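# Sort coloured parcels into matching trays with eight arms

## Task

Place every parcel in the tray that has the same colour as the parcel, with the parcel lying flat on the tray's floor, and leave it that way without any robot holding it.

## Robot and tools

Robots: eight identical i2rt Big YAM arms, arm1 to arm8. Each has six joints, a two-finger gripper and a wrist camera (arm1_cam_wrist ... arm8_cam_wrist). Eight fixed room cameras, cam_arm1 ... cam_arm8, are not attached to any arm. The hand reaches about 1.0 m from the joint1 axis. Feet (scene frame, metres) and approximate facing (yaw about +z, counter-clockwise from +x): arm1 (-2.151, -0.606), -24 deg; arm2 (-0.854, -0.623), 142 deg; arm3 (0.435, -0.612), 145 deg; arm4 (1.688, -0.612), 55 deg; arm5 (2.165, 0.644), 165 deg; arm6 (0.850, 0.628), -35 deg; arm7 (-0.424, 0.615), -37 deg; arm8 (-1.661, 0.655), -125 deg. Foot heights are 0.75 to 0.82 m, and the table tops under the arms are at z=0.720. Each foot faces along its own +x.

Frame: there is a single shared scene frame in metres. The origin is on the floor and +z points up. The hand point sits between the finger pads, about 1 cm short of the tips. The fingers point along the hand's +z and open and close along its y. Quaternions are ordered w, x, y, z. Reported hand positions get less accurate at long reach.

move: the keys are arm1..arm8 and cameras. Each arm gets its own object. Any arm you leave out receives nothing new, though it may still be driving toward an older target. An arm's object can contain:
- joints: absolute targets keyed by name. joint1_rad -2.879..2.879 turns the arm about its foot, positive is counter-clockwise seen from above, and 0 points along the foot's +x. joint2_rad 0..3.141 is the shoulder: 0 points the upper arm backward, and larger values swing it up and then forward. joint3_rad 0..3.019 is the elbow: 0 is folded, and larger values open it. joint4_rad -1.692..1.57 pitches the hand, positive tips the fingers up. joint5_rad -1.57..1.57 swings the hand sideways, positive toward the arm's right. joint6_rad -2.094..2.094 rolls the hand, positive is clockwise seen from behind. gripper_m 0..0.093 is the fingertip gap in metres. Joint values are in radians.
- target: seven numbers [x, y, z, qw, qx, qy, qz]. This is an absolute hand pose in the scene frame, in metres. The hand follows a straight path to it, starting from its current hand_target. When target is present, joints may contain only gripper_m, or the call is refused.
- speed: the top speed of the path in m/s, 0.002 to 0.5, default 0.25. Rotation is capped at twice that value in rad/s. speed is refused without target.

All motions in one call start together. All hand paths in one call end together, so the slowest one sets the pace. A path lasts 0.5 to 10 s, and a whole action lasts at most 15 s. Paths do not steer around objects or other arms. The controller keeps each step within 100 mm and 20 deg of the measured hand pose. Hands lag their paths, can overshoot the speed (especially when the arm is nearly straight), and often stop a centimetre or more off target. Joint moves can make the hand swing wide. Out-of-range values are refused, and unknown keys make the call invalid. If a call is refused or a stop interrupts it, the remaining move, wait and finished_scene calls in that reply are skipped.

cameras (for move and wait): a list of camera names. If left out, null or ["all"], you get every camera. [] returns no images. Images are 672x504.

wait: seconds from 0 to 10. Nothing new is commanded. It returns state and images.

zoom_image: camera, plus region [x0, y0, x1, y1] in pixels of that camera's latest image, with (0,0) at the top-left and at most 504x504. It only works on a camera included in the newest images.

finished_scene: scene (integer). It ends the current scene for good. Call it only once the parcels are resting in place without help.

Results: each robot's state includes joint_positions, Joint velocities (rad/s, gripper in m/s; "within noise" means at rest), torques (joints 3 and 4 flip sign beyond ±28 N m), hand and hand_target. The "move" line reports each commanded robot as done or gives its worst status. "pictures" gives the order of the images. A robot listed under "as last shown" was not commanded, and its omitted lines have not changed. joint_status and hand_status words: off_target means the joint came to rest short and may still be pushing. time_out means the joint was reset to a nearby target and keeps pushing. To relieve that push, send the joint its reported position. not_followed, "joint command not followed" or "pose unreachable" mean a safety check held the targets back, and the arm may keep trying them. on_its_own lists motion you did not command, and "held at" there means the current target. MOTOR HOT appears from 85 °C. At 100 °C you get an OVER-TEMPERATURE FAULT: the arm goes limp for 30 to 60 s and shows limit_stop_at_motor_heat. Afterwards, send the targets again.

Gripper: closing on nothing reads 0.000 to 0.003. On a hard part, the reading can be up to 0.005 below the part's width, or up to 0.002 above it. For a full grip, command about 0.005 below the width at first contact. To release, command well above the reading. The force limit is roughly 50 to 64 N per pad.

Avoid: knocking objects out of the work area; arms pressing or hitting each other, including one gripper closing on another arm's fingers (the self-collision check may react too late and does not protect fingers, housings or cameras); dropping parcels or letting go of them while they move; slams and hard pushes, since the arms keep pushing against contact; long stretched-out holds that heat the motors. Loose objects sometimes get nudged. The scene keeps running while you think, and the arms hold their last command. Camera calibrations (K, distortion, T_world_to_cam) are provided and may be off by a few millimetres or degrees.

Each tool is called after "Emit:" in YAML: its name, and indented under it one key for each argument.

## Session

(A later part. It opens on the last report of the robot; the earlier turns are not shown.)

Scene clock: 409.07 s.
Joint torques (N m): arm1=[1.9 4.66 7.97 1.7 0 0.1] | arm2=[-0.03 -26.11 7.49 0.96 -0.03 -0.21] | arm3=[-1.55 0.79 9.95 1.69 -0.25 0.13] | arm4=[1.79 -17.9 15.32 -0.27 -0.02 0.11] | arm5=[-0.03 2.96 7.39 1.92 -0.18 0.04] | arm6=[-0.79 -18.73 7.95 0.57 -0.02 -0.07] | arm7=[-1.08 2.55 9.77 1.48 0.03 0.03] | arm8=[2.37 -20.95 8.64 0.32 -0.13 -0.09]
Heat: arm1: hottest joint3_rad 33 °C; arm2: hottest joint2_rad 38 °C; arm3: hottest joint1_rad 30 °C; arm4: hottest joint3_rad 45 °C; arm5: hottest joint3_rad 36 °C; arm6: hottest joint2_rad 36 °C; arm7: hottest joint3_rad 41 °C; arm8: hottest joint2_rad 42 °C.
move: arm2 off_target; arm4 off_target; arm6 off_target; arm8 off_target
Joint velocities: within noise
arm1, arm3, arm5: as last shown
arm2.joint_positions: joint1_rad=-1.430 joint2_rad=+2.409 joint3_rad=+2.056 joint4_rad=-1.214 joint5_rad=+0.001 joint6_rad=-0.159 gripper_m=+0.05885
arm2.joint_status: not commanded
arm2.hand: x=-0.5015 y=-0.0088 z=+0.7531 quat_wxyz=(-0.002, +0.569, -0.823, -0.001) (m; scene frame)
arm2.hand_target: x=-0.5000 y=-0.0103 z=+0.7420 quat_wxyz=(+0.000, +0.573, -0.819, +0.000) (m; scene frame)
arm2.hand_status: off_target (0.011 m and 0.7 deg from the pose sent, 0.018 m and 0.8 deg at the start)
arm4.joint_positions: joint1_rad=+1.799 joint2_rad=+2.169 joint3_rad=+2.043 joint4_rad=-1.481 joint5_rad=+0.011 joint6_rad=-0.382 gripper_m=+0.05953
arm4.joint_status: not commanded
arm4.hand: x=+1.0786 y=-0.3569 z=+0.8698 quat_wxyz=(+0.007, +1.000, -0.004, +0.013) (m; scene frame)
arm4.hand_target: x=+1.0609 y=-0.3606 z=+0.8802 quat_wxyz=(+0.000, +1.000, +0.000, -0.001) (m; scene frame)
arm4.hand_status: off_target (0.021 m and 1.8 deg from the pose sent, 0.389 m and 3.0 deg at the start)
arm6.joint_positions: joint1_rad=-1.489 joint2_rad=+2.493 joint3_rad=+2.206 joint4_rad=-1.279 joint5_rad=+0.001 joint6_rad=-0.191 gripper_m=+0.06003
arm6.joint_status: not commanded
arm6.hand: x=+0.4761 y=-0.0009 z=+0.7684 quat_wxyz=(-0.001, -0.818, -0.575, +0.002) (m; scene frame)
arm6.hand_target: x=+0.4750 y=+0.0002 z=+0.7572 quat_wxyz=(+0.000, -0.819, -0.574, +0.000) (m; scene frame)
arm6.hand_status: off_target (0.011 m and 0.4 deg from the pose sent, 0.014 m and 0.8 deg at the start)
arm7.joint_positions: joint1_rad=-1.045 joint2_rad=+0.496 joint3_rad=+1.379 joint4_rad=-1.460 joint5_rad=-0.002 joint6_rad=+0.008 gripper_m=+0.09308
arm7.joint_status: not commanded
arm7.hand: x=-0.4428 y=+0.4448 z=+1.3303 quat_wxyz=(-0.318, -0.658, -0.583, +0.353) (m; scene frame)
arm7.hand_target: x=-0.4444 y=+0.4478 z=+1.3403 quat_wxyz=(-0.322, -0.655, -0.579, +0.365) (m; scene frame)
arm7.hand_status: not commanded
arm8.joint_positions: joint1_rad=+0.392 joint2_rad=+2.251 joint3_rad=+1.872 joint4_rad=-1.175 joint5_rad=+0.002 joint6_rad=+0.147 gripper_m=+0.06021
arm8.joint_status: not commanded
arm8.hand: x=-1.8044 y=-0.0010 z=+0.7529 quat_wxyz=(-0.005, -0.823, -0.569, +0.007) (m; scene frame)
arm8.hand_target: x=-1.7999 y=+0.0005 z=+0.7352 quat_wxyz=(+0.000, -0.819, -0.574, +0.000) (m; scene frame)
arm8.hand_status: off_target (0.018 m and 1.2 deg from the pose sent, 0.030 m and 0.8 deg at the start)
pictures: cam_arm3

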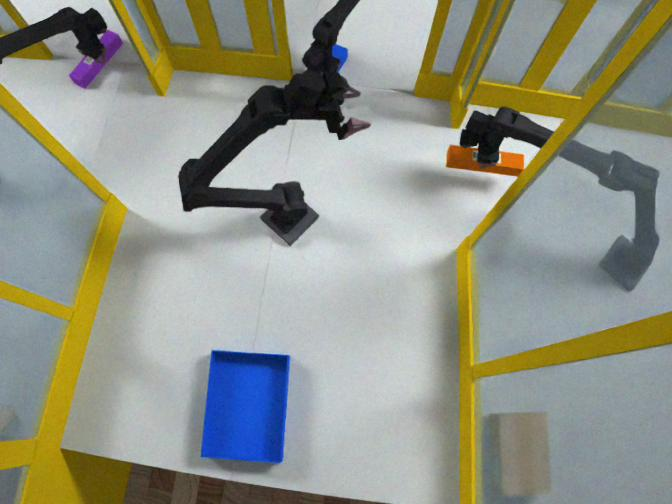

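Emit:
move:
  arm8: {"joints":{"gripper_m":0.09}}
  arm2: {"joints":{"gripper_m":0.09}}
  arm6: {"joints":{"gripper_m":0.09}}
  arm4: {"target":[1.06,-0.36,0.756,0,1,0,0],"speed":0.12}
  cameras: ["arm8_cam_wrist","arm2_cam_wrist","arm6_cam_wrist"]

Scene clock: 417.60 s.
Joint torques (N m): arm1=[2.43 4.48 7.87 1.73 0.02 0.07] | arm2=[-0.03 -26.11 7.5 0.96 -0.03 -0.2] | arm3=[-1.61 1.03 9.94 1.7 -0.25 0.13] | arm4=[1.55 -18.61 9.63 0.77 -0.02 0.09] | arm5=[0.15 3.14 7.51 1.83 -0.2 0.08] | arm6=[-0.79 -18.84 7.92 0.57 -0.02 -0.07] | arm7=[-1.14 2.32 9.81 1.48 0.03 0.02] | arm8=[2.08 -21.13 8.65 0.29 -0.12 -0.1]
Heat: arm1: hottest joint3_rad 33 °C; arm2: hottest joint2_rad 39 °C; arm3: hottest joint1_rad 30 °C; arm4: hottest joint3_rad 46 °C; arm5: hottest joint3_rad 36 °C; arm6: hottest joint2_rad 37 °C; arm7: hottest joint3_rad 41 °C; arm8: hottest joint2_rad 41 °C.
move: arm2 done; arm4 off_target; arm6 done; arm8 done
Joint velocities: within noise
arm1, arm3, arm5, arm7: as last shown
arm2.joint_positions: joint1_rad=-1.430 joint2_rad=+2.409 joint3_rad=+2.056 joint4_rad=-1.214 joint5_rad=+0.001 joint6_rad=-0.159 gripper_m=+0.08993
arm2.joint_status: all done
arm2.hand: x=-0.5015 y=-0.0088 z=+0.7531 quat_wxyz=(-0.002, +0.569, -0.823, -0.001) (m; scene frame)
arm2.hand_target: x=-0.5000 y=-0.0103 z=+0.7420 quat_wxyz=(+0.000, +0.573, -0.819, +0.000) (m; scene frame)
arm2.hand_status: not commanded
arm4.joint_positions: joint1_rad=+1.799 joint2_rad=+2.258 joint3_rad=+1.926 joint4_rad=-1.239 joint5_rad=+0.011 joint6_rad=-0.382 gripper_m=+0.05953
arm4.joint_status: not commanded
arm4.hand: x=+1.0638 y=-0.3522 z=+0.7683 quat_wxyz=(+0.000, +1.000, -0.004, -0.004) (m; scene frame)
arm4.hand_target: x=+1.0603 y=-0.3601 z=+0.7560 quat_wxyz=(+0.000, +1.000, +0.000, +0.000) (m; scene frame)
arm4.hand_status: off_target (0.015 m and 0.6 deg from the pose sent, 0.115 m and 1.8 deg at the start)
arm6.joint_positions: joint1_rad=-1.489 joint2_rad=+2.493 joint3_rad=+2.206 joint4_rad=-1.279 joint5_rad=+0.001 joint6_rad=-0.191 gripper_m=+0.08987
arm6.joint_status: all done
arm6.hand: x=+0.4761 y=-0.0008 z=+0.7681 quat_wxyz=(+0.000, -0.818, -0.575, +0.002) (m; scene frame)
arm6.hand_target: x=+0.4750 y=+0.0002 z=+0.7572 quat_wxyz=(+0.000, -0.819, -0.574, +0.000) (m; scene frame)
arm6.hand_status: not commanded
arm8.joint_positions: joint1_rad=+0.392 joint2_rad=+2.251 joint3_rad=+1.872 joint4_rad=-1.175 joint5_rad=+0.002 joint6_rad=+0.147 gripper_m=+0.08992
arm8.joint_status: all done
arm8.hand: x=-1.8044 y=-0.0010 z=+0.7529 quat_wxyz=(-0.005, -0.823, -0.569, +0.007) (m; scene frame)
arm8.hand_target: x=-1.7999 y=+0.0005 z=+0.7352 quat_wxyz=(+0.000, -0.819, -0.574, +0.000) (m; scene frame)
arm8.hand_status: not commanded
pictures: arm2_cam_wrist, arm6_cam_wrist, arm8_cam_wrist
camera_calibration:
arm2_cam_wrist: T_world_to_cam=[[0.933579, -0.358111, 0.0136469, 0.45365], [-0.299203, -0.757918, 0.579687, -0.588841], [-0.197249, -0.545267, -0.814725, 0.630373], [0, 0, 0, 1]] pos_world=[-0.475361, 0.0598859, 0.848733]
arm6_cam_wrist: T_world_to_cam=[[-0.943354, 0.331676, 0.00865009, 0.441298], [0.276798, 0.772361, 0.571701, -0.564378], [0.182938, 0.54171, -0.820417, 0.667876], [0, 0, 0, 1]] pos_world=[0.450339, -0.0722597, 0.866775]
arm8_cam_wrist: T_world_to_cam=[[-0.933562, 0.358234, -0.0114335, -1.67466], [0.286485, 0.764992, 0.576813, 0.0876503], [0.215381, 0.535215, -0.816796, 1.12465], [0, 0, 0, 1]] pos_world=[-1.83074, -0.0690624, 0.848907]

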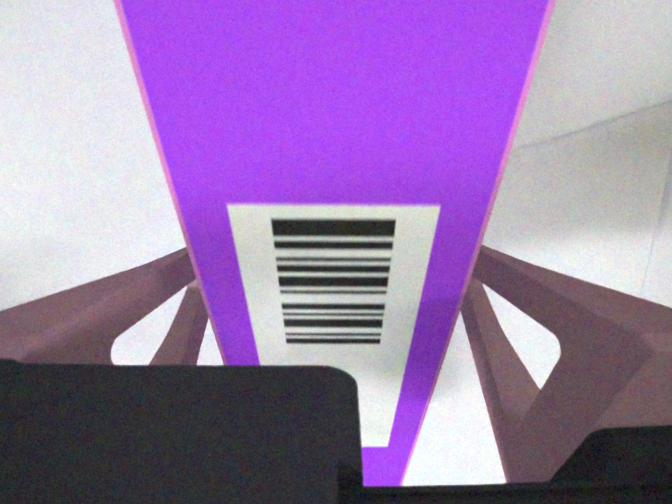

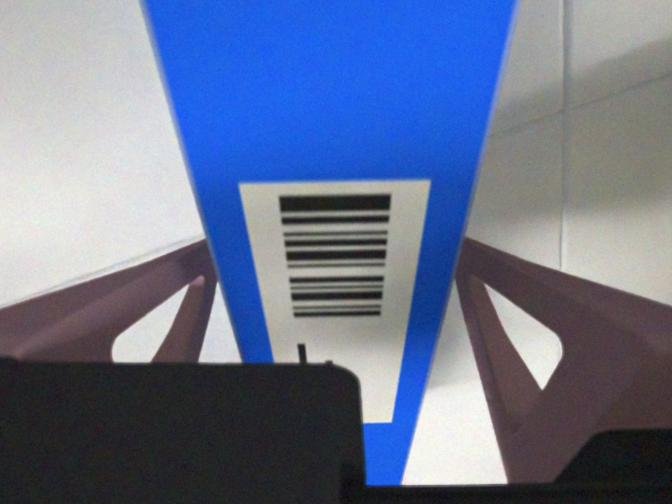

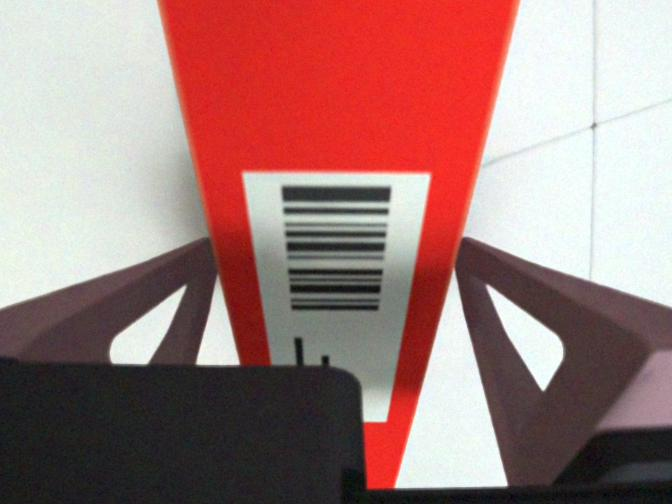

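Emit:
move:
  arm8: {"target":[-1.8,0,0.92,0,0.8192,0.5736,0],"speed":0.25}
  arm2: {"target":[-0.5,-0.01,0.92,0,-0.5736,0.8192,0],"speed":0.25}
  arm6: {"target":[0.475,0.0,0.94,0,-0.8192,-0.5736,0],"speed":0.25}
  arm4: {"target":[1.06,-0.36,0.743,0,1,0,0],"speed":0.08}
  arm1: {"joints":{"joint1_rad":1.468,"joint2_rad":1.2,"joint3_rad":1.35,"joint4_rad":-1.68,"joint6_rad":-0.17}}
  arm7: {"joints":{"joint1_rad":-1.054,"joint2_rad":1.2,"joint3_rad":1.35,"joint4_rad":-1.68,"joint6_rad":0.23}}
  cameras: []

Emit:
move:
  arm8: {"joints":{"joint2_rad":1.2,"joint3_rad":1.35,"joint4_rad":-1.68}}
  arm2: {"joints":{"joint2_rad":1.2,"joint3_rad":1.35,"joint4_rad":-1.68}}
  arm6: {"joints":{"joint2_rad":1.2,"joint3_rad":1.35,"joint4_rad":-1.68}}
  arm4: {"joints":{"gripper_m":0.09}}
  cameras: ["arm4_cam_wrist"]

Emit:
move:
  arm4: {"target":[1.06,-0.36,0.93,0,1,0,0],"speed":0.25}
  arm1: {"target":[-1.8,0,0.87,0,-0.5736,0.8192,0],"speed":0.3}
  arm7: {"target":[-0.5,-0.01,0.87,0,0.8192,0.5736,0],"speed":0.3}
  cameras: ["arm1_cam_wrist","arm7_cam_wrist"]

Scene clock: 437.73 s.
Joint torques (N m): arm1=[2.26 -7 8.68 0.09 -0.01 -0.08] | arm2=[0.03 -25.29 12.33 0.1 -0.02 -0.2] | arm3=[-1.73 0.97 9.91 1.69 -0.25 0.14] | arm4=[1.49 -18.14 9.22 0.79 -0.03 0.09] | arm5=[-0.32 3.25 7.39 1.74 -0.17 0.02] | arm6=[-0.73 -18.61 13.16 -0.23 -0.01 -0.07] | arm7=[-1.03 -7.36 10 -0.23 0.05 0.2] | arm8=[2.55 -20.95 14.42 -0.61 -0.13 -0.07]
Heat: arm1: hottest joint3_rad 33 °C; arm2: hottest joint2_rad 40 °C; arm3: hottest joint1_rad 30 °C; arm4: hottest joint3_rad 43 °C; arm5: hottest joint3_rad 36 °C; arm6: hottest joint2_rad 37 °C; arm7: hottest joint3_rad 41 °C; arm8: hottest joint2_rad 39 °C.
move: arm1 done; arm2 off_target; arm4 off_target; arm6 off_target; arm7 done; arm8 off_target
Joint velocities: within noise
arm1.joint_positions: joint1_rad=+1.456 joint2_rad=+1.202 joint3_rad=+1.349 joint4_rad=-1.669 joint5_rad=+0.002 joint6_rad=-0.162 gripper_m=+0.09314
arm1.joint_status: all done
arm1.hand: x=-1.9781 y=-0.3127 z=+1.0823 quat_wxyz=(-0.021, +0.562, -0.827, -0.004) (m; scene frame)
arm1.hand_target: x=-1.9834 y=-0.3130 z=+1.0832 quat_wxyz=(-0.017, +0.570, -0.821, -0.004) (m; scene frame)
arm1.hand_status: not commanded
arm2.joint_positions: joint1_rad=-1.430 joint2_rad=+2.284 joint3_rad=+2.250 joint4_rad=-1.562 joint5_rad=+0.001 joint6_rad=-0.159 gripper_m=+0.08993
arm2.joint_status: not commanded
arm2.hand: x=-0.5073 y=-0.0190 z=+0.9116 quat_wxyz=(+0.011, +0.569, -0.822, +0.005) (m; scene frame)
arm2.hand_target: x=-0.5002 y=-0.0107 z=+0.9200 quat_wxyz=(-0.001, +0.573, -0.819, +0.000) (m; scene frame)
arm2.hand_status: off_target (0.014 m and 1.5 deg from the pose sent, 0.167 m and 0.7 deg at the start)
arm3, arm5: as last shown
arm4.joint_positions: joint1_rad=+1.799 joint2_rad=+2.265 joint3_rad=+1.919 joint4_rad=-1.214 joint5_rad=+0.012 joint6_rad=-0.382 gripper_m=+0.05953
arm4.joint_status: not commanded
arm4.hand: x=+1.0616 y=-0.3513 z=+0.7611 quat_wxyz=(-0.002, +1.000, -0.004, -0.008) (m; scene frame)
arm4.hand_target: x=+1.0605 y=-0.3601 z=+0.7433 quat_wxyz=(+0.000, +1.000, +0.000, +0.000) (m; scene frame)
arm4.hand_status: off_target (0.020 m and 1.1 deg from the pose sent, 0.027 m and 0.6 deg at the start)
arm6.joint_positions: joint1_rad=-1.489 joint2_rad=+2.405 joint3_rad=+2.461 joint4_rad=-1.661 joint5_rad=+0.001 joint6_rad=-0.191 gripper_m=+0.08987
arm6.joint_status: not commanded
arm6.hand: x=+0.4818 y=+0.0086 z=+0.9274 quat_wxyz=(+0.007, -0.818, -0.575, -0.015) (m; scene frame)
arm6.hand_target: x=+0.4753 y=+0.0008 z=+0.9402 quat_wxyz=(+0.000, -0.819, -0.574, +0.001) (m; scene frame)
arm6.hand_status: off_target (0.017 m and 1.9 deg from the pose sent, 0.172 m and 0.4 deg at the start; pose on its path clipped on 12 of 65 steps)
arm7.joint_positions: joint1_rad=-1.045 joint2_rad=+1.205 joint3_rad=+1.350 joint4_rad=-1.669 joint5_rad=-0.002 joint6_rad=+0.222 gripper_m=+0.09308
arm7.joint_status: all done
arm7.hand: x=-0.4621 y=+0.2770 z=+1.1164 quat_wxyz=(-0.017, -0.815, -0.579, +0.014) (m; scene frame)
arm7.hand_target: x=-0.4652 y=+0.2809 z=+1.1177 quat_wxyz=(-0.014, -0.820, -0.572, +0.013) (m; scene frame)
arm7.hand_status: not commanded
arm8.joint_positions: joint1_rad=+0.392 joint2_rad=+2.137 joint3_rad=+2.099 joint4_rad=-1.558 joint5_rad=+0.002 joint6_rad=+0.147 gripper_m=+0.08992
arm8.joint_status: not commanded
arm8.hand: x=-1.8015 y=+0.0126 z=+0.9113 quat_wxyz=(+0.009, -0.822, -0.569, -0.008) (m; scene frame)
arm8.hand_target: x=-1.7997 y=+0.0006 z=+0.9200 quat_wxyz=(+0.000, -0.819, -0.574, +0.000) (m; scene frame)
arm8.hand_status: off_target (0.015 m and 1.5 deg from the pose sent, 0.167 m and 1.2 deg at the start; pose on its path clipped on 6 of 65 steps)
pictures: none
No camera images: "cameras" was empty.

Scene clock: 439.77 s.
Joint torques (N m): arm1=[2.14 -7 8.7 -0.08 0 -0.08] | arm2=[-0.03 -9.88 7.98 0.44 -0.02 -0.2] | arm3=[-1.61 1.03 9.94 1.68 -0.25 0.13] | arm4=[1.49 -18.2 9.24 0.79 -0.03 0.09] | arm5=[-0.21 2.61 7.47 1.81 -0.18 0.05] | arm6=[-0.79 -7.24 8.72 0.1 -0.02 -0.07] | arm7=[-1.26 -7.53 10.06 -0.18 0.06 0.2] | arm8=[2.43 -7.06 9.26 -0.18 -0.14 -0.1]
Heat: arm1: hottest joint3_rad 33 °C; arm2: hottest joint2_rad 40 °C; arm3: hottest joint1_rad 30 °C; arm4: hottest joint3_rad 43 °C; arm5: hottest joint3_rad 36 °C; arm6: hottest joint2_rad 37 °C; arm7: hottest joint3_rad 41 °C; arm8: hottest joint2_rad 39 °C.
move: arm2 done; arm4 done; arm6 done; arm8 done
Joint velocities: within noise
arm1, arm3, arm5, arm7: as last shown
arm2.joint_positions: joint1_rad=-1.430 joint2_rad=+1.207 joint3_rad=+1.353 joint4_rad=-1.676 joint5_rad=+0.001 joint6_rad=-0.159 gripper_m=+0.08993
arm2.joint_status: all done
arm2.hand: x=-0.6852 y=-0.3299 z=+1.1162 quat_wxyz=(-0.019, +0.569, -0.822, -0.009) (m; scene frame)
arm2.hand_target: x=-0.6858 y=-0.3329 z=+1.1172 quat_wxyz=(-0.019, +0.573, -0.819, -0.009) (m; scene frame)
arm2.hand_status: not commanded
arm4.joint_positions: joint1_rad=+1.799 joint2_rad=+2.265 joint3_rad=+1.919 joint4_rad=-1.214 joint5_rad=+0.012 joint6_rad=-0.382 gripper_m=+0.08991
arm4.joint_status: all done
arm4.hand: x=+1.0616 y=-0.3513 z=+0.7611 quat_wxyz=(-0.002, +1.000, -0.004, -0.008) (m; scene frame)
arm4.hand_target: x=+1.0605 y=-0.3601 z=+0.7433 quat_wxyz=(+0.000, +1.000, +0.000, +0.000) (m; scene frame)
arm4.hand_status: not commanded
arm6.joint_positions: joint1_rad=-1.489 joint2_rad=+1.219 joint3_rad=+1.346 joint4_rad=-1.677 joint5_rad=+0.001 joint6_rad=-0.191 gripper_m=+0.08987
arm6.joint_status: all done
arm6.hand: x=+0.6767 y=+0.3368 z=+1.1292 quat_wxyz=(-0.004, -0.818, -0.575, +0.010) (m; scene frame)
arm6.hand_target: x=+0.6781 y=+0.3404 z=+1.1366 quat_wxyz=(-0.008, -0.819, -0.573, +0.019) (m; scene frame)
arm6.hand_status: not commanded
arm8.joint_positions: joint1_rad=+0.392 joint2_rad=+1.196 joint3_rad=+1.354 joint4_rad=-1.676 joint5_rad=+0.002 joint6_rad=+0.147 gripper_m=+0.08992
arm8.joint_status: all done
arm8.hand: x=-1.7333 y=+0.3269 z=+1.0804 quat_wxyz=(-0.018, -0.822, -0.568, +0.020) (m; scene frame)
arm8.hand_target: x=-1.7308 y=+0.3273 z=+1.0774 quat_wxyz=(-0.014, -0.819, -0.573, +0.015) (m; scene frame)
arm8.hand_status: not commanded
pictures: arm4_cam_wrist
camera_calibration:
arm4_cam_wrist: T_world_to_cam=[[-0.00586516, 0.999842, 0.0167712, 0.342167], [0.823418, -0.00468752, 0.567416, -1.30286], [0.567405, 0.0171377, -0.82326, 0.155108], [0, 0, 0, 1]] pos_world=[0.986797, -0.350878, 0.861219]

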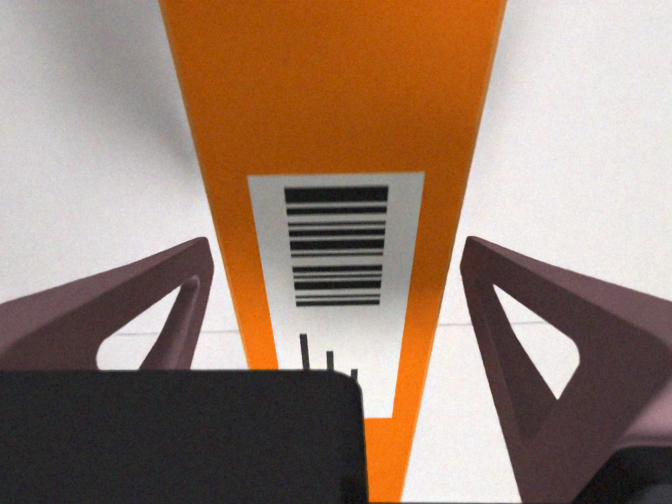

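Scene clock: 442.30 s.
Joint torques (N m): arm1=[2.2 -19.66 12.37 -0.32 -0.04 -0.09] | arm2=[-0.03 -9.88 7.98 0.46 -0.02 -0.2] | arm3=[-1.61 0.97 9.94 1.68 -0.24 0.13] | arm4=[1.85 -19.96 15.23 -0.34 -0.07 0.11] | arm5=[-0.26 3.14 7.32 1.87 -0.21 0.03] | arm6=[-0.73 -7.18 8.73 0.09 -0.01 -0.07] | arm7=[-1.03 -16.09 14.32 -0.23 0.02 0.16] | arm8=[2.37 -6.89 9.21 -0.29 -0.12 -0.08]
Heat: arm1: hottest joint3_rad 33 °C; arm2: hottest joint2_rad 39 °C; arm3: hottest joint1_rad 30 °C; arm4: hottest joint3_rad 44 °C; arm5: hottest joint3_rad 36 °C; arm6: hottest joint2_rad 37 °C; arm7: hottest joint3_rad 41 °C; arm8: hottest joint2_rad 39 °C.
move: arm1 off_target; arm4 off_target; arm7 off_target
Joint velocities: within noise
arm1.joint_positions: joint1_rad=+1.456 joint2_rad=+2.239 joint3_rad=+2.151 joint4_rad=-1.489 joint5_rad=-0.005 joint6_rad=-0.171 gripper_m=+0.09314
arm1.joint_status: not commanded
arm1.hand: x=-1.7987 y=-0.0136 z=+0.8674 quat_wxyz=(+0.005, +0.566, -0.825, +0.004) (m; scene frame)
arm1.hand_target: x=-1.8003 y=-0.0005 z=+0.8702 quat_wxyz=(-0.001, +0.574, -0.819, +0.000) (m; scene frame)
arm1.hand_status: off_target (0.014 m and 1.3 deg from the pose sent, 0.418 m and 2.9 deg at the start)
arm2, arm3, arm5, arm6, arm8: as last shown
arm4.joint_positions: joint1_rad=+1.799 joint2_rad=+2.190 joint3_rad=+2.168 joint4_rad=-1.610 joint5_rad=+0.012 joint6_rad=-0.382 gripper_m=+0.08991
arm4.joint_status: not commanded
arm4.hand: x=+1.0766 y=-0.3554 z=+0.9040 quat_wxyz=(+0.011, +1.000, -0.004, +0.025) (m; scene frame)
arm4.hand_target: x=+1.0615 y=-0.3606 z=+0.9300 quat_wxyz=(+0.000, +1.000, +0.000, -0.001) (m; scene frame)
arm4.hand_status: off_target (0.031 m and 3.2 deg from the pose sent, 0.169 m and 1.1 deg at the start)
arm7.joint_positions: joint1_rad=-1.045 joint2_rad=+2.058 joint3_rad=+1.712 joint4_rad=-1.262 joint5_rad=-0.002 joint6_rad=+0.222 gripper_m=+0.09308
arm7.joint_status: not commanded
arm7.hand: x=-0.4929 y=+0.0091 z=+0.8556 quat_wxyz=(+0.014, -0.815, -0.579, -0.014) (m; scene frame)
arm7.hand_target: x=-0.4998 y=-0.0089 z=+0.8704 quat_wxyz=(+0.000, -0.819, -0.574, +0.000) (m; scene frame)
arm7.hand_status: off_target (0.025 m and 2.4 deg from the pose sent, 0.380 m and 2.6 deg at the start)
pictures: arm1_cam_wrist, arm7_cam_wrist
camera_calibration:
arm1_cam_wrist: T_world_to_cam=[[0.927194, -0.374564, -0.00358972, 1.66683], [-0.301791, -0.752661, 0.58517, -1.05593], [-0.221886, -0.541483, -0.810903, 0.423537], [0, 0, 0, 1]] pos_world=[-1.77017, 0.0589115, 0.967331]
arm7_cam_wrist: T_world_to_cam=[[-0.949226, 0.313923, 0.0205269, -0.491514], [0.262454, 0.754241, 0.601862, -0.386082], [0.173456, 0.576691, -0.798336, 0.884608], [0, 0, 0, 1]] pos_world=[-0.51867, -0.064649, 0.948672]

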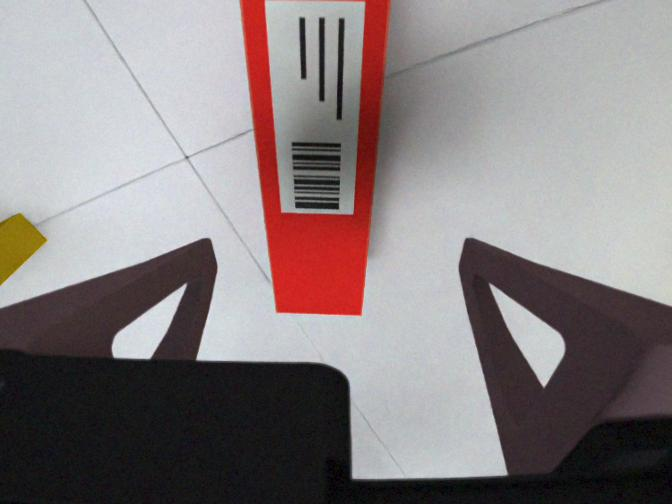

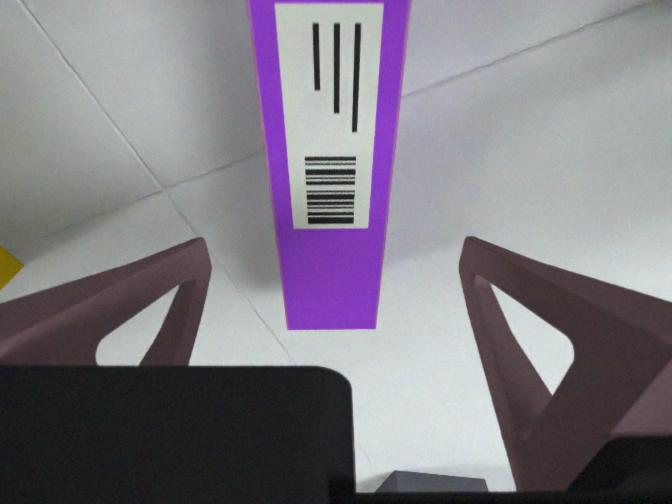

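Emit:
move:
  arm1: {"target":[-1.802,0.012,0.752,0,-0.5736,0.8192,0],"speed":0.12}
  arm7: {"target":[-0.506,-0.014,0.755,0,0.8192,0.5736,0],"speed":0.12}
  arm4: {"joints":{"joint2_rad":1.2,"joint3_rad":1.35,"joint4_rad":-1.68}}
  arm3: {"joints":{"joint2_rad":1.2,"joint3_rad":1.35,"joint4_rad":-1.68,"joint6_rad":0.38}}
  cameras: ["arm1_cam_wrist","arm7_cam_wrist"]

Emit:
move:
  arm3: {"target":[1.06,-0.355,0.865,0,0,1,0],"speed":0.3}
  cameras: ["arm3_cam_wrist"]

Scene clock: 467.57 s.
Joint torques (N m): arm1=[2.2 -21.01 8.08 0.79 -0.04 0.02] | arm2=[0.03 -9.82 7.98 0.46 -0.02 -0.2] | arm3=[-1.61 -10.75 10.65 -0.2 -0.21 0.12] | arm4=[1.61 -6.83 9.69 0.1 -0.06 0.11] | arm5=[-0.21 3.14 7.35 1.81 -0.2 0.04] | arm6=[-0.79 -7.24 8.73 0.08 -0.01 -0.08] | arm7=[-1.08 -16.97 8.1 0.53 0.01 0.08] | arm8=[2.61 -6.95 9.25 -0.18 -0.12 -0.1]
Heat: arm1: hottest joint3_rad 35 °C; arm2: hottest joint2_rad 37 °C; arm3: hottest joint1_rad 30 °C; arm4: hottest joint3_rad 48 °C; arm5: hottest joint3_rad 36 °C; arm6: hottest joint3_rad 36 °C; arm7: hottest joint3_rad 42 °C; arm8: hottest joint2_rad 36 °C.
move: arm1 off_target; arm3 done; arm4 done; arm7 off_target
Joint velocities: within noise
arm1.joint_positions: joint1_rad=+1.467 joint2_rad=+2.352 joint3_rad=+2.090 joint4_rad=-1.290 joint5_rad=-0.005 joint6_rad=-0.171 gripper_m=+0.09314
arm1.joint_status: not commanded
arm1.hand: x=-1.7940 y=+0.0074 z=+0.7672 quat_wxyz=(-0.005, +0.570, -0.822, -0.001) (m; scene frame)
arm1.hand_target: x=-1.8021 y=+0.0116 z=+0.7522 quat_wxyz=(+0.000, +0.574, -0.819, +0.000) (m; scene frame)
arm1.hand_status: off_target (0.018 m and 0.8 deg from the pose sent, 0.118 m and 1.3 deg at the start)
arm2, arm6, arm8: as last shown
arm3.joint_positions: joint1_rad=-2.134 joint2_rad=+1.217 joint3_rad=+1.333 joint4_rad=-1.669 joint5_rad=+0.003 joint6_rad=+0.364 gripper_m=+0.09306
arm3.joint_status: all done
arm3.hand: x=+0.7458 y=-0.4837 z=+1.0620 quat_wxyz=(-0.012, +0.017, -1.000, -0.005) (m; scene frame)
arm3.hand_target: x=+0.7449 y=-0.4883 z=+1.0737 quat_wxyz=(-0.022, +0.002, -1.000, -0.011) (m; scene frame)
arm3.hand_status: not commanded
arm4.joint_positions: joint1_rad=+1.800 joint2_rad=+1.206 joint3_rad=+1.357 joint4_rad=-1.675 joint5_rad=+0.012 joint6_rad=-0.381 gripper_m=+0.08991
arm4.joint_status: all done
arm4.hand: x=+1.3785 y=-0.4771 z=+1.0764 quat_wxyz=(-0.009, +1.000, -0.005, -0.025) (m; scene frame)
arm4.hand_target: x=+1.3800 y=-0.4835 z=+1.0756 quat_wxyz=(-0.008, +1.000, +0.000, -0.023) (m; scene frame)
arm4.hand_status: not commanded
arm5.joint_positions: joint1_rad=+0.689 joint2_rad=+0.625 joint3_rad=+1.427 joint4_rad=-1.371 joint5_rad=+0.001 joint6_rad=-0.010 gripper_m=+0.09314
arm5.joint_status: not commanded
arm5.hand: x=+1.9556 y=+0.5469 z=+1.3379 quat_wxyz=(+0.097, +0.858, +0.192, -0.467) (m; scene frame)
arm5.hand_target: x=+1.9584 y=+0.5462 z=+1.3504 quat_wxyz=(+0.104, +0.851, +0.189, -0.479) (m; scene frame)
arm5.hand_status: not commanded
arm7.joint_positions: joint1_rad=-1.051 joint2_rad=+2.197 joint3_rad=+1.696 joint4_rad=-1.059 joint5_rad=-0.002 joint6_rad=+0.222 gripper_m=+0.09308
arm7.joint_status: not commanded
arm7.hand: x=-0.5001 y=-0.0167 z=+0.7654 quat_wxyz=(-0.003, -0.817, -0.576, +0.002) (m; scene frame)
arm7.hand_target: x=-0.5060 y=-0.0138 z=+0.7552 quat_wxyz=(+0.000, -0.819, -0.574, +0.000) (m; scene frame)
arm7.hand_status: off_target (0.012 m and 0.6 deg from the pose sent, 0.104 m and 2.4 deg at the start)
pictures: arm1_cam_wrist, arm7_cam_wrist
camera_calibration:
arm1_cam_wrist: T_world_to_cam=[[0.931217, -0.364466, -0.000108782, 1.67451], [-0.300311, -0.767467, 0.5664, -0.96293], [-0.206517, -0.527408, -0.824131, 0.392241], [0, 0, 0, 1]] pos_world=[-1.76751, 0.0781563, 0.868843]
arm7_cam_wrist: T_world_to_cam=[[-0.947111, 0.320722, 0.0109225, -0.479848], [0.270555, 0.779735, 0.564636, -0.277535], [0.172574, 0.537728, -0.825268, 0.848259], [0, 0, 0, 1]] pos_world=[-0.525768, -0.0858311, 0.861988]

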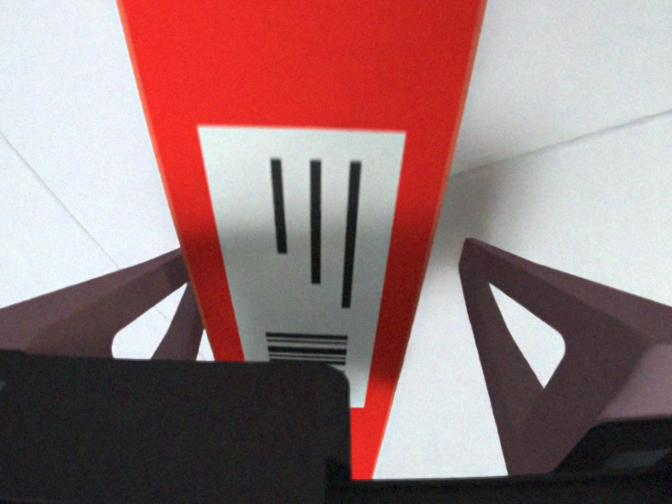

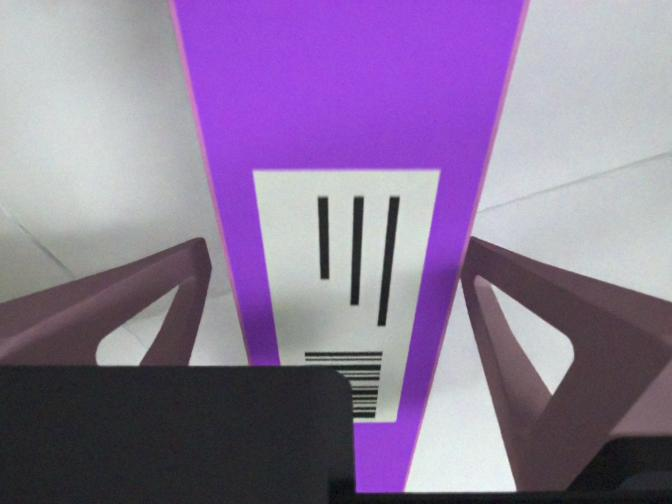

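Scene clock: 469.97 s.
Joint torques (N m): arm1=[1.96 -20.89 8.21 0.76 -0.02 0.03] | arm2=[0.03 -9.88 7.98 0.44 -0.02 -0.2] | arm3=[-1.03 -23.41 13.96 -0.23 -0.09 0.14] | arm4=[1.61 -6.83 9.68 0.1 -0.06 0.11] | arm5=[-0.38 3.08 7.54 1.76 -0.2 0.01] | arm6=[-0.79 -7.24 8.76 0.1 -0.01 -0.07] | arm7=[-1.26 -16.79 8.2 0.54 0 0.09] | arm8=[2.61 -7 9.21 -0.13 -0.13 -0.11]
Heat: arm1: hottest joint3_rad 35 °C; arm2: hottest joint3_rad 37 °C; arm3: hottest joint3_rad 31 °C; arm4: hottest joint3_rad 48 °C; arm5: hottest joint3_rad 36 °C; arm6: hottest joint3_rad 36 °C; arm7: hottest joint3_rad 42 °C; arm8: hottest joint2_rad 36 °C.
move: arm3 off_target
Joint velocities: within noise
arm1, arm2, arm4, arm5, arm6, arm7, arm8: as last shown
arm3.joint_positions: joint1_rad=-2.134 joint2_rad=+2.186 joint3_rad=+2.018 joint4_rad=-1.448 joint5_rad=+0.003 joint6_rad=+0.375 gripper_m=+0.09306
arm3.joint_status: not commanded
arm3.hand: x=+1.0449 y=-0.3575 z=+0.8478 quat_wxyz=(+0.018, +0.011, -1.000, +0.007) (m; scene frame)
arm3.hand_target: x=+1.0591 y=-0.3555 z=+0.8651 quat_wxyz=(-0.001, +0.000, -1.000, +0.000) (m; scene frame)
arm3.hand_status: off_target (0.023 m and 2.5 deg from the pose sent, 0.393 m and 2.4 deg at the start)
arm4.hand_target: x=+1.3800 y=-0.4834 z=+1.0756 quat_wxyz=(-0.008, +1.000, +0.000, -0.023) (m; scene frame)
pictures: arm3_cam_wrist
camera_calibration:
arm3_cam_wrist: T_world_to_cam=[[0.0175205, -0.999568, 0.0235853, -0.396828], [-0.792284, 0.000509586, 0.610152, 0.316662], [-0.609901, -0.0293764, -0.791933, 1.42222], [0, 0, 0, 1]] pos_world=[1.12525, -0.355038, 0.942451]

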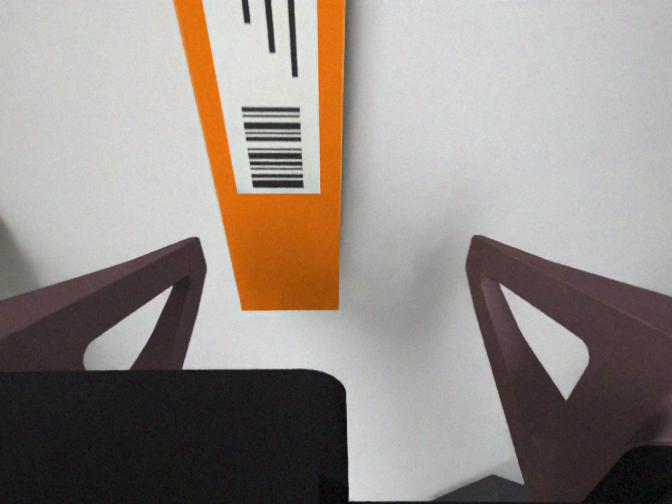

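Emit:
move:
  arm1: {"joints":{"gripper_m":0.045}}
  arm7: {"joints":{"gripper_m":0.045}}
  arm3: {"target":[1.08,-0.328,0.758,0,0,1,0],"speed":0.13}
  cameras: ["arm3_cam_wrist"]

Scene clock: 484.70 s.
Joint torques (N m): arm1=[2.2 -20.66 8.17 0.69 0.01 0.04] | arm2=[-0.03 -9.88 7.98 0.44 -0.02 -0.2] | arm3=[-0.79 -25.64 12.07 0.24 0.06 0.14] | arm4=[1.55 -6.83 9.68 0.12 -0.06 0.11] | arm5=[-0.26 3.37 7.53 1.69 -0.18 0.05] | arm6=[-0.79 -7.18 8.73 0.09 -0.01 -0.07] | arm7=[-1.14 -16.73 8.18 0.53 0.01 0.09] | arm8=[2.32 -7 9.29 -0.27 -0.13 -0.1]
Heat: arm1: hottest joint3_rad 35 °C; arm2: hottest joint3_rad 37 °C; arm3: hottest joint3_rad 34 °C; arm4: hottest joint3_rad 47 °C; arm5: hottest joint3_rad 36 °C; arm6: hottest joint3_rad 36 °C; arm7: hottest joint3_rad 40 °C; arm8: hottest joint2_rad 35 °C.
move: arm1 off_target; arm3 off_target; arm7 off_target
Joint velocities: within noise
arm1.joint_positions: joint1_rad=+1.467 joint2_rad=+2.352 joint3_rad=+2.090 joint4_rad=-1.290 joint5_rad=-0.006 joint6_rad=-0.171 gripper_m=+0.05917
arm1.joint_status: gripper_m off_target (ended at +0.05920, target +0.04500)
arm1.hand: x=-1.7944 y=+0.0076 z=+0.7672 quat_wxyz=(-0.005, +0.570, -0.821, -0.001) (m; scene frame)
arm1.hand_target: x=-1.8021 y=+0.0117 z=+0.7522 quat_wxyz=(+0.000, +0.574, -0.819, +0.000) (m; scene frame)
arm1.hand_status: not commanded
arm2, arm4, arm5, arm6, arm8: as last shown
arm3.joint_positions: joint1_rad=-2.111 joint2_rad=+2.359 joint3_rad=+2.045 joint4_rad=-1.311 joint5_rad=-0.001 joint6_rad=+0.399 gripper_m=+0.09306
arm3.joint_status: not commanded
arm3.hand: x=+1.0642 y=-0.3315 z=+0.7429 quat_wxyz=(+0.022, +0.010, -1.000, +0.007) (m; scene frame)
arm3.hand_target: x=+1.0794 y=-0.3284 z=+0.7585 quat_wxyz=(+0.000, +0.000, -1.000, +0.000) (m; scene frame)
arm3.hand_status: off_target (0.022 m and 2.9 deg from the pose sent, 0.101 m and 2.5 deg at the start)
arm4.hand_target: x=+1.3801 y=-0.4834 z=+1.0756 quat_wxyz=(-0.008, +1.000, +0.000, -0.023) (m; scene frame)
arm7.joint_positions: joint1_rad=-1.052 joint2_rad=+2.197 joint3_rad=+1.696 joint4_rad=-1.059 joint5_rad=-0.002 joint6_rad=+0.222 gripper_m=+0.06059
arm7.joint_status: gripper_m off_target (ended at +0.06062, target +0.04500)
arm7.hand: x=-0.5003 y=-0.0167 z=+0.7654 quat_wxyz=(-0.003, -0.817, -0.576, +0.002) (m; scene frame)
arm7.hand_target: x=-0.5060 y=-0.0138 z=+0.7552 quat_wxyz=(+0.000, -0.819, -0.574, +0.000) (m; scene frame)
arm7.hand_status: not commanded
pictures: arm3_cam_wrist
camera_calibration:
arm3_cam_wrist: T_world_to_cam=[[0.0160323, -0.999586, 0.0238728, -0.367244], [-0.787051, 0.00210944, 0.616885, 0.385904], [-0.61668, -0.0286792, -0.786691, 1.35522], [0, 0, 0, 1]] pos_world=[1.14535, -0.329039, 0.836845]

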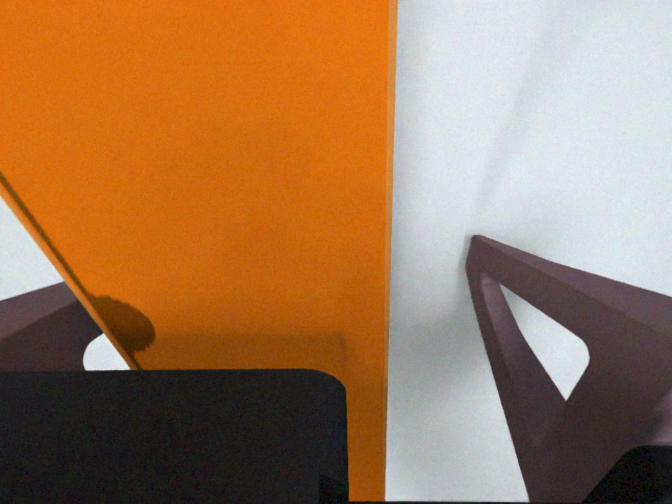

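Emit:
move:
  arm3: {"target":[1.064,-0.331,0.87,0,0.7071,0.7071,0],"speed":0.1}
  arm1: {"target":[-1.80,0.01,0.9,0,-0.5736,0.8192,0],"speed":0.15}
  arm7: {"target":[-0.503,-0.014,0.9,0,0.8192,0.5736,0],"speed":0.15}
  cameras: ["arm3_cam_wrist","cam_arm4"]

Scene clock: 555.87 s.
Joint torques (N m): arm1=[1.85 -22.83 12.71 -0.24 -0.03 -0.02] | arm2=[-0.03 -9.88 7.98 0.44 -0.02 -0.2] | arm3=[-0.38 -28.04 13.63 -0.69 0.09 0.14] | arm4=[1.55 -6.89 9.69 0.12 -0.06 0.11] | arm5=[-0.21 3.37 7.39 1.81 -0.16 0.06] | arm6=[-0.79 -7.18 8.72 0.08 -0.02 -0.07] | arm7=[-0.67 -18.43 14.82 -0.51 0.01 0.14] | arm8=[2.26 -7.18 9.26 -0.2 -0.14 -0.08]
Heat: arm1: hottest joint2_rad 36 °C; arm2: hottest joint3_rad 37 °C; arm3: hottest joint2_rad 36 °C; arm4: hottest joint3_rad 45 °C; arm5: hottest joint3_rad 36 °C; arm6: hottest joint3_rad 36 °C; arm7: hottest joint3_rad 39 °C; arm8: hottest joint2_rad 32 °C.
move: arm1 off_target; arm3 off_target; arm7 off_target
Joint velocities: within noise
arm1.joint_positions: joint1_rad=+1.467 joint2_rad=+2.302 joint3_rad=+2.281 joint4_rad=-1.592 joint5_rad=-0.006 joint6_rad=-0.171 gripper_m=+0.05918
arm1.joint_status: not commanded
arm1.hand: x=-1.8014 y=-0.0027 z=+0.8740 quat_wxyz=(+0.022, +0.570, -0.821, +0.012) (m; scene frame)
arm1.hand_target: x=-1.8006 y=+0.0089 z=+0.9000 quat_wxyz=(-0.001, +0.574, -0.819, +0.000) (m; scene frame)
arm1.hand_status: off_target (0.029 m and 2.9 deg from the pose sent, 0.133 m and 0.7 deg at the start)
arm2, arm4, arm5, arm6, arm8: as last shown
arm3.joint_positions: joint1_rad=-2.111 joint2_rad=+2.273 joint3_rad=+2.098 joint4_rad=-1.490 joint5_rad=-0.001 joint6_rad=+1.976 gripper_m=+0.09306
arm3.joint_status: not commanded
arm3.hand: x=+1.0481 y=-0.3389 z=+0.8208 quat_wxyz=(+0.018, -0.701, -0.712, +0.040) (m; scene frame)
arm3.hand_target: x=+1.0616 y=-0.3321 z=+0.8700 quat_wxyz=(+0.000, -0.707, -0.707, -0.001) (m; scene frame)
arm3.hand_status: off_target (0.052 m and 5.1 deg from the pose sent, 0.127 m and 91.2 deg at the start)
arm7.joint_positions: joint1_rad=-1.052 joint2_rad=+2.077 joint3_rad=+1.768 joint4_rad=-1.332 joint5_rad=-0.002 joint6_rad=+0.222 gripper_m=+0.06059
arm7.joint_status: not commanded
arm7.hand: x=-0.4973 y=+0.0077 z=+0.8646 quat_wxyz=(+0.027, -0.817, -0.576, -0.025) (m; scene frame)
arm7.hand_target: x=-0.5029 y=-0.0119 z=+0.9004 quat_wxyz=(+0.000, -0.819, -0.573, +0.000) (m; scene frame)
arm7.hand_status: off_target (0.042 m and 4.2 deg from the pose sent, 0.135 m and 0.6 deg at the start)
pictures: arm3_cam_wrist, cam_arm4
camera_calibration:
arm3_cam_wrist: T_world_to_cam=[[-0.995833, -0.00825146, 0.0908249, 0.965241], [0.0436584, 0.831236, 0.554203, -0.21306], [-0.0800699, 0.555858, -0.827412, 1.07552], [0, 0, 0, 1]] pos_world=[1.05664, -0.412772, 0.920312]

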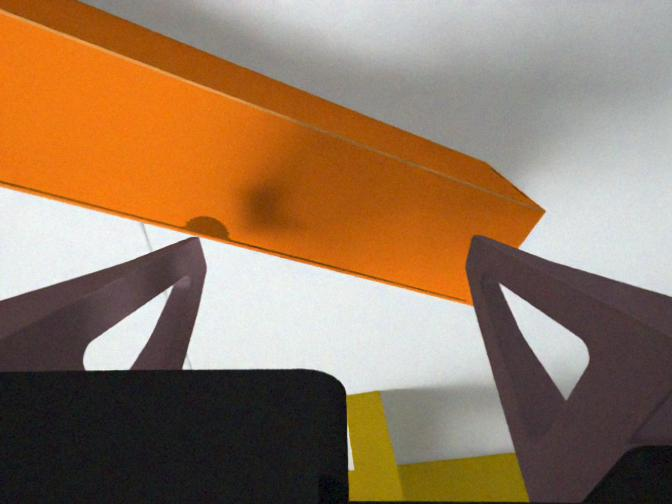

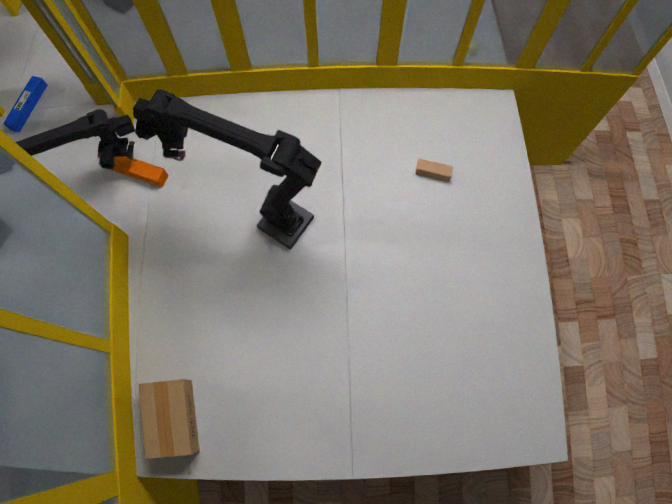

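Emit:
move:
  arm3: {"target":[1.085,-0.362,0.9,0,0.2105,0.9776,0],"speed":0.2}
  arm1: {"joints":{"joint2_rad":1.2,"joint3_rad":1.35,"joint4_rad":-1.68}}
  arm7: {"joints":{"joint2_rad":1.2,"joint3_rad":1.35,"joint4_rad":-1.68}}
  cameras: ["arm3_cam_wrist"]

Emit:
move:
  arm1: {"joints":{"joint1_rad":-1.527,"joint6_rad":0.22}}
  arm7: {"joints":{"joint1_rad":2.154,"joint6_rad":0.12}}
  cameras: ["arm3_cam_wrist","cam_arm1","cam_arm7"]

Scene clock: 597.40 s.
Joint torques (N m): arm1=[1.67 -7.53 7.94 0.16 -0.01 0.01] | arm2=[-0.03 -9.88 7.98 0.44 -0.02 -0.2] | arm3=[-1.61 -25.23 14.22 -0.47 -0.11 -0.26] | arm4=[1.55 -6.83 9.69 0.12 -0.07 0.11] | arm5=[-0.56 2.9 7.41 1.83 -0.18 0.04] | arm6=[-0.79 -7.18 8.75 0.09 -0.01 -0.08] | arm7=[-0.85 -6.53 9.25 -0.09 0.02 0.12] | arm8=[2.49 -7.06 9.29 -0.21 -0.12 -0.08]
Heat: arm1: hottest joint3_rad 41 °C; arm2: hottest joint3_rad 37 °C; arm3: hottest joint2_rad 37 °C; arm4: hottest joint3_rad 45 °C; arm5: hottest joint3_rad 36 °C; arm6: hottest joint3_rad 36 °C; arm7: hottest joint3_rad 45 °C; arm8: hottest joint3_rad 33 °C.
move: arm1 done; arm3 off_target; arm7 done
Joint velocities: within noise
arm1.joint_positions: joint1_rad=+1.467 joint2_rad=+1.205 joint3_rad=+1.358 joint4_rad=-1.674 joint5_rad=-0.006 joint6_rad=-0.171 gripper_m=+0.05918
arm1.joint_status: all done
arm1.hand: x=-1.9819 y=-0.3092 z=+1.0846 quat_wxyz=(-0.020, +0.570, -0.821, -0.008) (m; scene frame)
arm1.hand_target: x=-1.9862 y=-0.3114 z=+1.0829 quat_wxyz=(-0.015, +0.574, -0.819, -0.007) (m; scene frame)
arm1.hand_status: not commanded
arm2, arm4, arm5, arm6, arm8: as last shown
arm3.joint_positions: joint1_rad=-2.148 joint2_rad=+2.267 joint3_rad=+2.229 joint4_rad=-1.591 joint5_rad=+0.006 joint6_rad=+0.811 gripper_m=+0.09306
arm3.joint_status: not commanded
arm3.hand: x=+1.0696 y=-0.3579 z=+0.8745 quat_wxyz=(+0.020, -0.212, -0.977, +0.015) (m; scene frame)
arm3.hand_target: x=+1.0836 y=-0.3626 z=+0.9000 quat_wxyz=(-0.001, -0.211, -0.978, +0.000) (m; scene frame)
arm3.hand_status: off_target (0.030 m and 2.9 deg from the pose sent, 0.090 m and 65.0 deg at the start)
arm7.joint_positions: joint1_rad=-1.052 joint2_rad=+1.194 joint3_rad=+1.359 joint4_rad=-1.672 joint5_rad=-0.002 joint6_rad=+0.222 gripper_m=+0.06059
arm7.joint_status: all done
arm7.hand: x=-0.4643 y=+0.2784 z=+1.1235 quat_wxyz=(-0.023, -0.817, -0.576, +0.020) (m; scene frame)
arm7.hand_target: x=-0.4658 y=+0.2810 z=+1.1179 quat_wxyz=(-0.014, -0.819, -0.573, +0.013) (m; scene frame)
arm7.hand_status: not commanded
pictures: arm3_cam_wrist
camera_calibration:
arm3_cam_wrist: T_world_to_cam=[[-0.417299, -0.907483, 0.0483357, 0.0780692], [-0.708603, 0.358226, 0.607911, 0.360364], [-0.568984, 0.21943, -0.792532, 1.50417], [0, 0, 0, 1]] pos_world=[1.14378, -0.388305, 0.969259]

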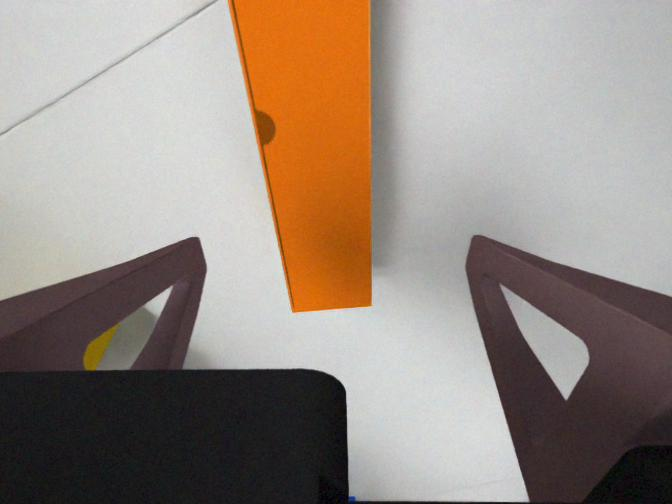

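Scene clock: 599.93 s.
Joint torques (N m): arm1=[0.79 -7.53 7.86 0.1 0.05 0.05] | arm2=[0.03 -9.88 7.98 0.46 -0.02 -0.2] | arm3=[-1.73 -25.23 14.13 -0.36 -0.11 -0.21] | arm4=[1.55 -6.83 9.68 0.1 -0.06 0.11] | arm5=[-0.5 2.9 7.43 1.8 -0.15 0.06] | arm6=[-0.79 -7.24 8.75 0.1 -0.02 -0.07] | arm7=[0.15 -8 9.22 -0.16 -0.04 0.05] | arm8=[2.2 -6.89 9.2 -0.21 -0.14 -0.08]
Heat: arm1: hottest joint3_rad 41 °C; arm2: hottest joint3_rad 37 °C; arm3: hottest joint2_rad 37 °C; arm4: hottest joint3_rad 45 °C; arm5: hottest joint3_rad 36 °C; arm6: hottest joint3_rad 36 °C; arm7: hottest joint3_rad 45 °C; arm8: hottest joint3_rad 33 °C.
move: arm1 done; arm7 done
Joint velocities: within noise
arm1.joint_positions: joint1_rad=-1.517 joint2_rad=+1.207 joint3_rad=+1.358 joint4_rad=-1.674 joint5_rad=-0.007 joint6_rad=+0.213 gripper_m=+0.05919
arm1.joint_status: all done
arm1.hand: x=-2.2744 y=-0.9201 z=+1.0893 quat_wxyz=(-0.024, -0.880, -0.474, +0.017) (m; scene frame)
arm1.hand_target: x=-2.2760 y=-0.9147 z=+1.0883 quat_wxyz=(-0.022, -0.884, -0.466, +0.014) (m; scene frame)
arm1.hand_status: not commanded
arm2, arm3, arm4, arm5, arm6, arm8: as last shown
arm3.joint_positions: joint1_rad=-2.148 joint2_rad=+2.267 joint3_rad=+2.229 joint4_rad=-1.592 joint5_rad=+0.006 joint6_rad=+0.810 gripper_m=+0.09306
arm3.hand: x=+1.0696 y=-0.3579 z=+0.8746 quat_wxyz=(+0.020, -0.211, -0.977, +0.015) (m; scene frame)
arm7.joint_positions: joint1_rad=+2.147 joint2_rad=+1.214 joint3_rad=+1.359 joint4_rad=-1.672 joint5_rad=-0.001 joint6_rad=+0.127 gripper_m=+0.06059
arm7.joint_status: all done
arm7.hand: x=-0.4015 y=+0.9553 z=+1.1188 quat_wxyz=(-0.015, +0.636, -0.771, -0.018) (m; scene frame)
arm7.hand_target: x=-0.4043 y=+0.9491 z=+1.1196 quat_wxyz=(-0.014, +0.642, -0.766, -0.016) (m; scene frame)
arm7.hand_status: not commanded
pictures: arm3_cam_wrist, cam_arm1, cam_arm7
camera_calibration:
arm3_cam_wrist: T_world_to_cam=[[-0.416597, -0.907807, 0.0483033, 0.0772998], [-0.708871, 0.357652, 0.607937, 0.360397], [-0.569165, 0.219024, -0.792514, 1.50431], [0, 0, 0, 1]] pos_world=[1.14388, -0.388205, 0.969359]

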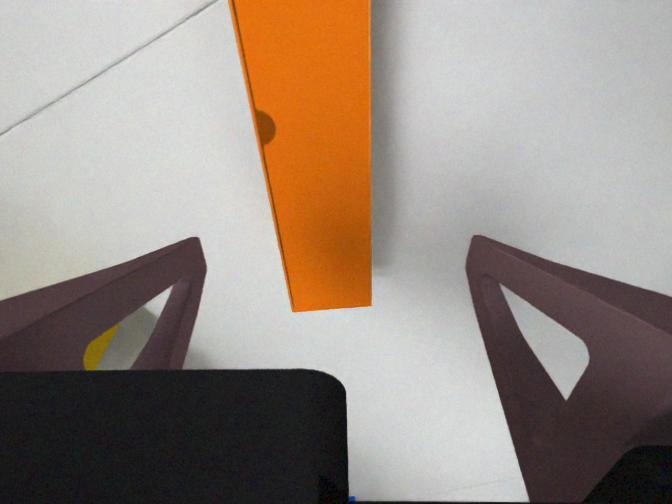

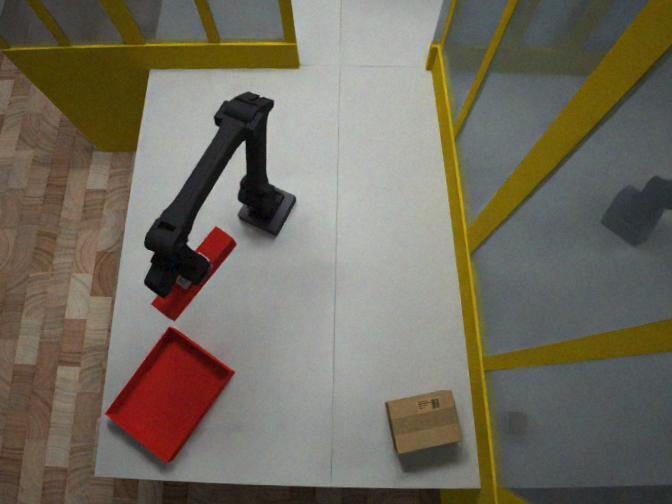

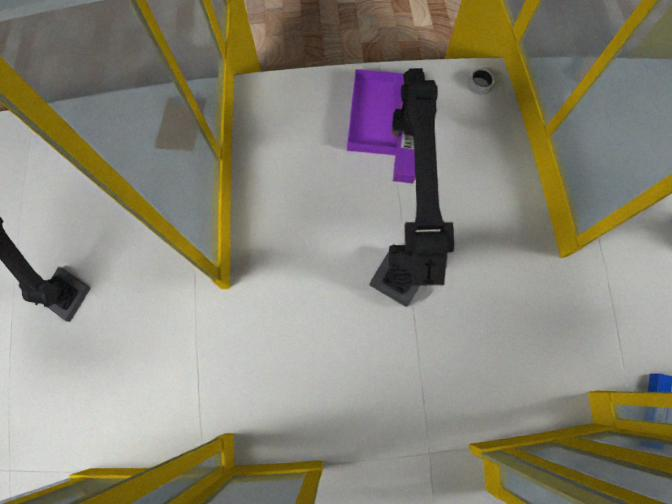

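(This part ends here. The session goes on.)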